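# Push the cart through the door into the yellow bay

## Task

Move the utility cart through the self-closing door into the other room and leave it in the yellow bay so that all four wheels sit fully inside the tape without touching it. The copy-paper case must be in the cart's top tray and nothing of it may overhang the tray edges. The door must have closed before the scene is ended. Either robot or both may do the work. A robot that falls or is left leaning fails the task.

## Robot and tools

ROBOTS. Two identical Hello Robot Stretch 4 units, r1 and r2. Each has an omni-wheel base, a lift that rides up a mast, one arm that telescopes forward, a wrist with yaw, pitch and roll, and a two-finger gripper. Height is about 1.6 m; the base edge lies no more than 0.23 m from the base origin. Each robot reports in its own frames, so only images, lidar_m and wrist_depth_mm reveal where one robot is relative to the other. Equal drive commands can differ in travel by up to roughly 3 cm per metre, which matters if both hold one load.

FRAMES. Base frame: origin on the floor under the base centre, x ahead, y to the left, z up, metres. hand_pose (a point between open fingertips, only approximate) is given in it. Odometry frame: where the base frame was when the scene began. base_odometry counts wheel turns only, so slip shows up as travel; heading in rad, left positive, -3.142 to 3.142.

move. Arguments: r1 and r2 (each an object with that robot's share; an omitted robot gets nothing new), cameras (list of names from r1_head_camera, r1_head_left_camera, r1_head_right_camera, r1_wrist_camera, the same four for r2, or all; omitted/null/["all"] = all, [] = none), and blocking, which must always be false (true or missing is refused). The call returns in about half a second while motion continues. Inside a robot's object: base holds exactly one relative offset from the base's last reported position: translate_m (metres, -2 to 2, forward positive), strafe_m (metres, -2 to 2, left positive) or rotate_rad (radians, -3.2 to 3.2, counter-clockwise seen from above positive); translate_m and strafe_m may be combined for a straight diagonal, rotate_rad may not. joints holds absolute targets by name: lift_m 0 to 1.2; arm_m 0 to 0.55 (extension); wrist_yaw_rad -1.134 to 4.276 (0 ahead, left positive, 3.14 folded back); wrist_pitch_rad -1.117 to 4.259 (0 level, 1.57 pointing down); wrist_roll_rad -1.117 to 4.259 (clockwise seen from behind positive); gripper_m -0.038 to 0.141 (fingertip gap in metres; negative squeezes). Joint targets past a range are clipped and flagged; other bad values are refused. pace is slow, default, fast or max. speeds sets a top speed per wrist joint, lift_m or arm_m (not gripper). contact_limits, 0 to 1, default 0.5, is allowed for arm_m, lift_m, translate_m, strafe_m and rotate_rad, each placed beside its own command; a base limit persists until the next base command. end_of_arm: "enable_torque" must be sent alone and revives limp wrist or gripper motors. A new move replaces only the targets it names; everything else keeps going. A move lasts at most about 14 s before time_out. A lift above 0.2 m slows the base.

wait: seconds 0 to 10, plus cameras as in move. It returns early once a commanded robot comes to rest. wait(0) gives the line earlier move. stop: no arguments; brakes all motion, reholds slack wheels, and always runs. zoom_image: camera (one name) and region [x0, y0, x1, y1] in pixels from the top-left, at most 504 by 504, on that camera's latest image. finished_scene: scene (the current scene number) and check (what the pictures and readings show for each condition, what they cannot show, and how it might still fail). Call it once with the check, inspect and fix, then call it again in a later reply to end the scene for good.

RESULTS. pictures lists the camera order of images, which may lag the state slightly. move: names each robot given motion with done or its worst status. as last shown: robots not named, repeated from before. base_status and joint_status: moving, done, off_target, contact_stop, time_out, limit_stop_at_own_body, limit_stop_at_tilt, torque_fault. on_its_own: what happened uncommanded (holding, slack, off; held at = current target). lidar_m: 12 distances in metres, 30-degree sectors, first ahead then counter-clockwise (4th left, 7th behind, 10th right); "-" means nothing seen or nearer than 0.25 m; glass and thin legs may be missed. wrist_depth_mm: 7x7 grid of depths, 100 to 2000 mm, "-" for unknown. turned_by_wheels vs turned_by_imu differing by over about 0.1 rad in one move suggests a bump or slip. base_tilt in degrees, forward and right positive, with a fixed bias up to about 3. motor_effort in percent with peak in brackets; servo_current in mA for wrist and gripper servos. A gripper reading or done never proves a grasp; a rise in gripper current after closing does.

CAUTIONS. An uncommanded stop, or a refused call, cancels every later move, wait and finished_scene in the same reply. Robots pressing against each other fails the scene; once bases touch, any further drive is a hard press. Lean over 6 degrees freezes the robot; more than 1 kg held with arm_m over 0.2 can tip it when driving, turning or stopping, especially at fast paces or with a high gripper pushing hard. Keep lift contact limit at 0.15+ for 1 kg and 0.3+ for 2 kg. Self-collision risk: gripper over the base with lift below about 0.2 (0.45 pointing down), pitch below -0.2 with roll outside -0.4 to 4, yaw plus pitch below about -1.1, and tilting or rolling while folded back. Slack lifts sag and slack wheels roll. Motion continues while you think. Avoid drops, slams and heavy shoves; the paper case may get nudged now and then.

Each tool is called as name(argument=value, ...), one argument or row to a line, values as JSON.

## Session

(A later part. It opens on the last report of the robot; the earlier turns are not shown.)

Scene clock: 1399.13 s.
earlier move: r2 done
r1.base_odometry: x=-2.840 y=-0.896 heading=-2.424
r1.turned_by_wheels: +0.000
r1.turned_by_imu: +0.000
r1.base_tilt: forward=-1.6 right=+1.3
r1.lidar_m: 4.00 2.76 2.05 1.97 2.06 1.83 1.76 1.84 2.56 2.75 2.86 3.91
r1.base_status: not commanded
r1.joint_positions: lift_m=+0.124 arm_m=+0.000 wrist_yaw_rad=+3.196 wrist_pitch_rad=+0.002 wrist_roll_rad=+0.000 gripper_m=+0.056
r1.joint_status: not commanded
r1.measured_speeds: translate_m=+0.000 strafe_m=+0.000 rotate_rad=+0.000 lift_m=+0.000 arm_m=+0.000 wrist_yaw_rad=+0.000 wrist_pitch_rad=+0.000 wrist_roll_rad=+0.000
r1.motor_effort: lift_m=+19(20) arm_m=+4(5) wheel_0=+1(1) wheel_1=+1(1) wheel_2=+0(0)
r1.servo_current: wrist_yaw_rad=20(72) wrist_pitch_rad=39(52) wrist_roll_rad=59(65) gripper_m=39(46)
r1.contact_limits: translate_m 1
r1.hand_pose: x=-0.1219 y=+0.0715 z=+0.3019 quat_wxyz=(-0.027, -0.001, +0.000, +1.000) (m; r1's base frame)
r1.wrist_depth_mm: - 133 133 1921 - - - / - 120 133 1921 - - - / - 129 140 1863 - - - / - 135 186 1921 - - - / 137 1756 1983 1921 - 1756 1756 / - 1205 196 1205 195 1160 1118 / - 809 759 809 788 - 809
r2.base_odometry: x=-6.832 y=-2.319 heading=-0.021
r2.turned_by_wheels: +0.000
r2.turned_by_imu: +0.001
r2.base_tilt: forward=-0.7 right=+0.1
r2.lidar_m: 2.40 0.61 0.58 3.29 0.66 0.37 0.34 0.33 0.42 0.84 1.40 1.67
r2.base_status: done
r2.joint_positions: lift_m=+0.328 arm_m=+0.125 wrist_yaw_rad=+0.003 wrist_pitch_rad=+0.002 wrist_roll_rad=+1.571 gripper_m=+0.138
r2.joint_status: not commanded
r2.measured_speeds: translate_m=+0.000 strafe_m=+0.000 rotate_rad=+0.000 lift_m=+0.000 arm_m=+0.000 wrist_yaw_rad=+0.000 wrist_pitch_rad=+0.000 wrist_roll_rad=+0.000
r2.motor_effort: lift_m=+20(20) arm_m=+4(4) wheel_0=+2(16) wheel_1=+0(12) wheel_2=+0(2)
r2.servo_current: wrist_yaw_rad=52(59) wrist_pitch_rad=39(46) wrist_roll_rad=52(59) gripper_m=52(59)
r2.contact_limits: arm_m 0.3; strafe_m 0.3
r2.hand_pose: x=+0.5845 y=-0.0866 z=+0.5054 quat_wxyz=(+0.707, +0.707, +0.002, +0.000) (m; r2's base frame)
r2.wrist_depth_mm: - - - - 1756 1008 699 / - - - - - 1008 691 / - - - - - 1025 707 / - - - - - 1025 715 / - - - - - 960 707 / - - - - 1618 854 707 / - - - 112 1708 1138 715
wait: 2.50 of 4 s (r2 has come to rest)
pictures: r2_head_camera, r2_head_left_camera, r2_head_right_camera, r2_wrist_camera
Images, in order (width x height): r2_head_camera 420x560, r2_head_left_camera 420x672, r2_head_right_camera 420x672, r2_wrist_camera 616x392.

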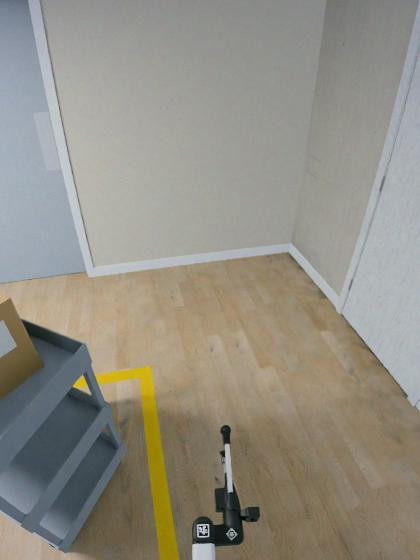

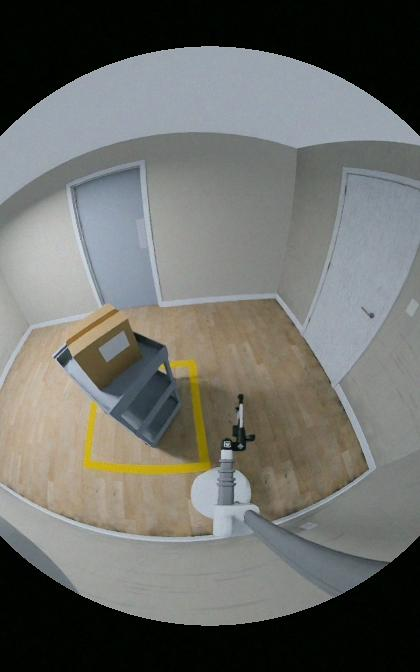

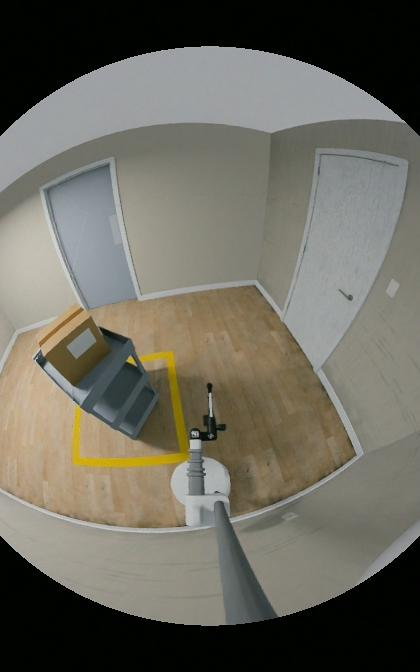

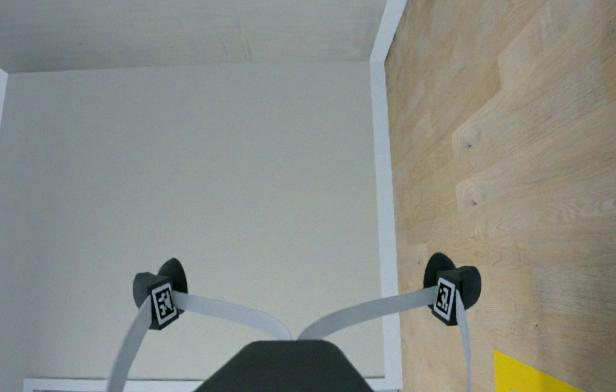

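zoom_image(
  camera="r2_head_left_camera",
  region=[45, 290, 195, 440],
)

zoom_image(
  camera="r2_head_left_camera",
  region=[40, 140, 200, 330],
)

Scaled by 3.360 from the camera's 420x672 image, which has a finer 600x960 frame.

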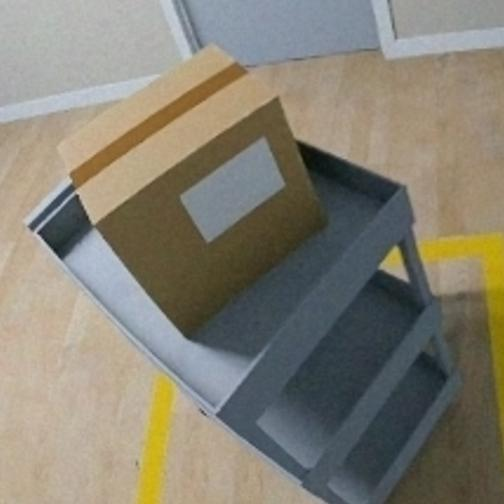

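Scaled by 2.653 from the camera's 420x672 image, which has a finer 600x960 frame.

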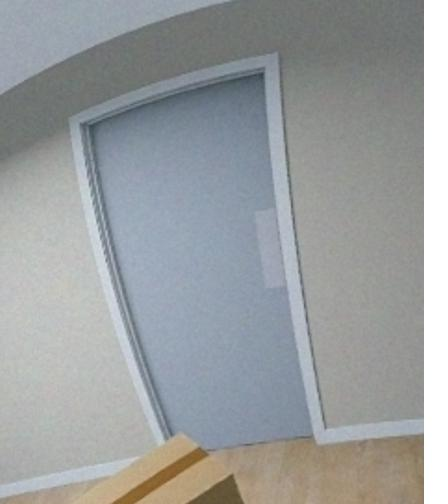

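finished_scene(
  scene=2,
  check="Cart in the bay: the newest r2 head and fisheye pictures show tape clear of the cart on the left, near, right and far-right sides. Measured on the floor, front-near wheel is ~0.2 m inside the near tape, rear-near wheel ~0.09 m inside the left tape, front-far wheel ~0.1 m inside the right tape. The rear-far wheel is hidden behind the shelves; from the other three wheels it lies ~0.15 m inside the far tape. It could be missed if that hidden wheel were further out than the footprint says, but margin is large. Box: its bottom corners are seen on the top tray's floor; computed corners lie 0.06-0.39 of 0.47 m across and 0.09-0.43 of 0.58 m along, so nothing sticks out; far-rear bottom corner is hidden but computed inside. Door: seen flush in its frame from r2, r1's rear lidar steady at ~1.75-1.85, closed since 1380 s. Cart released, gripper 0.5 m away, both robots at rest and upright.",
)

This call ended nothing. Check each condition that your pictures could not show: look closer or test it, and mend what is not met. Then call finished_scene again.

wait(
  seconds=0,
  cameras=["r2_head_camera", "r2_head_left_camera"],
)

zoom_image(
  camera="r2_head_left_camera",
  region=[80, 340, 220, 480],
)

Scene clock: 1486.20 s.
r1.base_odometry: x=-2.840 y=-0.896 heading=-2.424
r1.turned_by_wheels: +0.000
r1.turned_by_imu: +0.000
r1.base_tilt: forward=-1.6 right=+1.3
r1.lidar_m: 3.99 2.81 2.05 1.95 2.06 1.80 1.72 1.85 2.58 2.74 2.88 3.91
r1.base_status: not commanded
r1.joint_positions: lift_m=+0.124 arm_m=+0.000 wrist_yaw_rad=+3.196 wrist_pitch_rad=+0.002 wrist_roll_rad=+0.000 gripper_m=+0.056
r1.joint_status: not commanded
r1.measured_speeds: translate_m=+0.000 strafe_m=+0.000 rotate_rad=+0.000 lift_m=+0.000 arm_m=+0.000 wrist_yaw_rad=+0.000 wrist_pitch_rad=+0.000 wrist_roll_rad=+0.000
r1.motor_effort: lift_m=+19(20) arm_m=+4(5) wheel_0=+1(1) wheel_1=+1(1) wheel_2=+0(0)
r1.servo_current: wrist_yaw_rad=65(72) wrist_pitch_rad=39(52) wrist_roll_rad=52(65) gripper_m=33(46)
r1.contact_limits: translate_m 1
r1.hand_pose: x=-0.1219 y=+0.0715 z=+0.3019 quat_wxyz=(-0.027, -0.001, +0.000, +1.000) (m; r1's base frame)
r1.wrist_depth_mm: - 133 133 1921 - - - / - 121 133 1921 - - - / - 129 141 1921 - - - / - 135 186 1921 - - - / 137 1756 1983 1863 - 1808 1756 / - 1205 196 1205 195 1160 1118 / - 809 750 798 788 - 809
r2.base_odometry: x=-6.832 y=-2.319 heading=-0.021
r2.turned_by_wheels: +0.000
r2.turned_by_imu: +0.000
r2.base_tilt: forward=-0.7 right=+0.1
r2.lidar_m: 2.39 0.62 0.55 3.29 0.62 0.38 0.34 0.34 0.43 0.84 1.37 1.69
r2.base_status: done
r2.joint_positions: lift_m=+0.328 arm_m=+0.125 wrist_yaw_rad=+0.003 wrist_pitch_rad=+0.002 wrist_roll_rad=+1.571 gripper_m=+0.138
r2.joint_status: not commanded
r2.measured_speeds: translate_m=+0.000 strafe_m=+0.000 rotate_rad=+0.000 lift_m=+0.000 arm_m=+0.000 wrist_yaw_rad=+0.000 wrist_pitch_rad=+0.000 wrist_roll_rad=+0.000
r2.motor_effort: lift_m=+20(20) arm_m=+4(4) wheel_0=+3(16) wheel_1=+0(12) wheel_2=+0(2)
r2.servo_current: wrist_yaw_rad=33(59) wrist_pitch_rad=39(46) wrist_roll_rad=52(59) gripper_m=59(59)
r2.contact_limits: arm_m 0.3; strafe_m 0.3
r2.hand_pose: x=+0.5845 y=-0.0866 z=+0.5054 quat_wxyz=(+0.707, +0.707, +0.002, +0.000) (m; r2's base frame)
r2.wrist_depth_mm: - - - - 1756 1008 691 / - - - - - 1025 699 / - - - - - 1025 699 / - - - - - 1025 715 / - - - - - 946 707 / - - - - 1661 842 707 / - - - 112 1708 1118 715
pictures: r2_head_camera, r2_head_left_camera
Images, in order (width x height): r2_head_camera 420x560, r2_head_left_camera 420x672.

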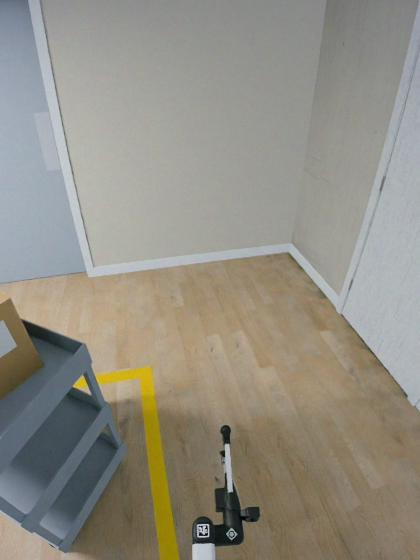

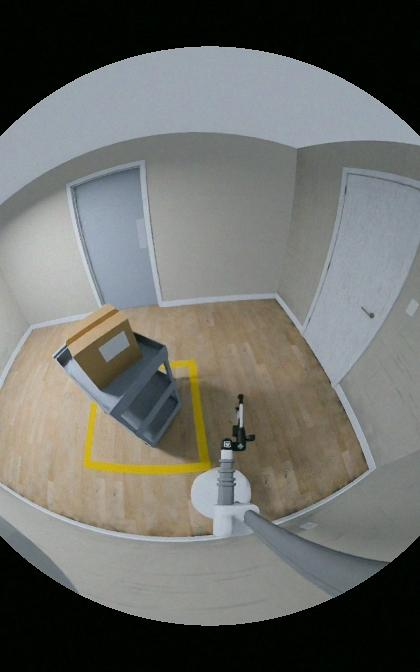

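Scaled by 3.600 from the camera's 420x672 image, which has a finer 600x960 frame.

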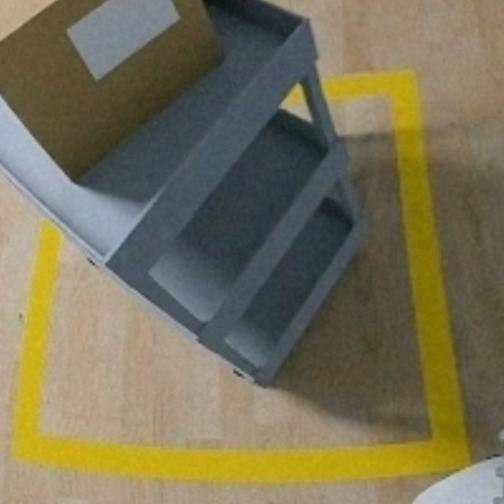

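finished_scene(
  scene=2,
  check="Looked again at fresh pictures: the rear-near wheel (dark piece below the shelf) has clear floor to the left tape's inner edge (~0.08 m), front-near wheel is far inside the near tape, front-far wheel ~0.1 m inside the right tape; the hidden rear-far wheel follows from the rigid rectangle, ~0.15 m inside the far tape. Box stands on the top tray's floor with all corners inside the walls. The door is flush in its frame (r2 fisheye) and r1's rear lidar is steady at 1.72-1.85. Cart is free, the gripper is clear, both robots are at rest and upright.",
)

The scene is finished: the task was done.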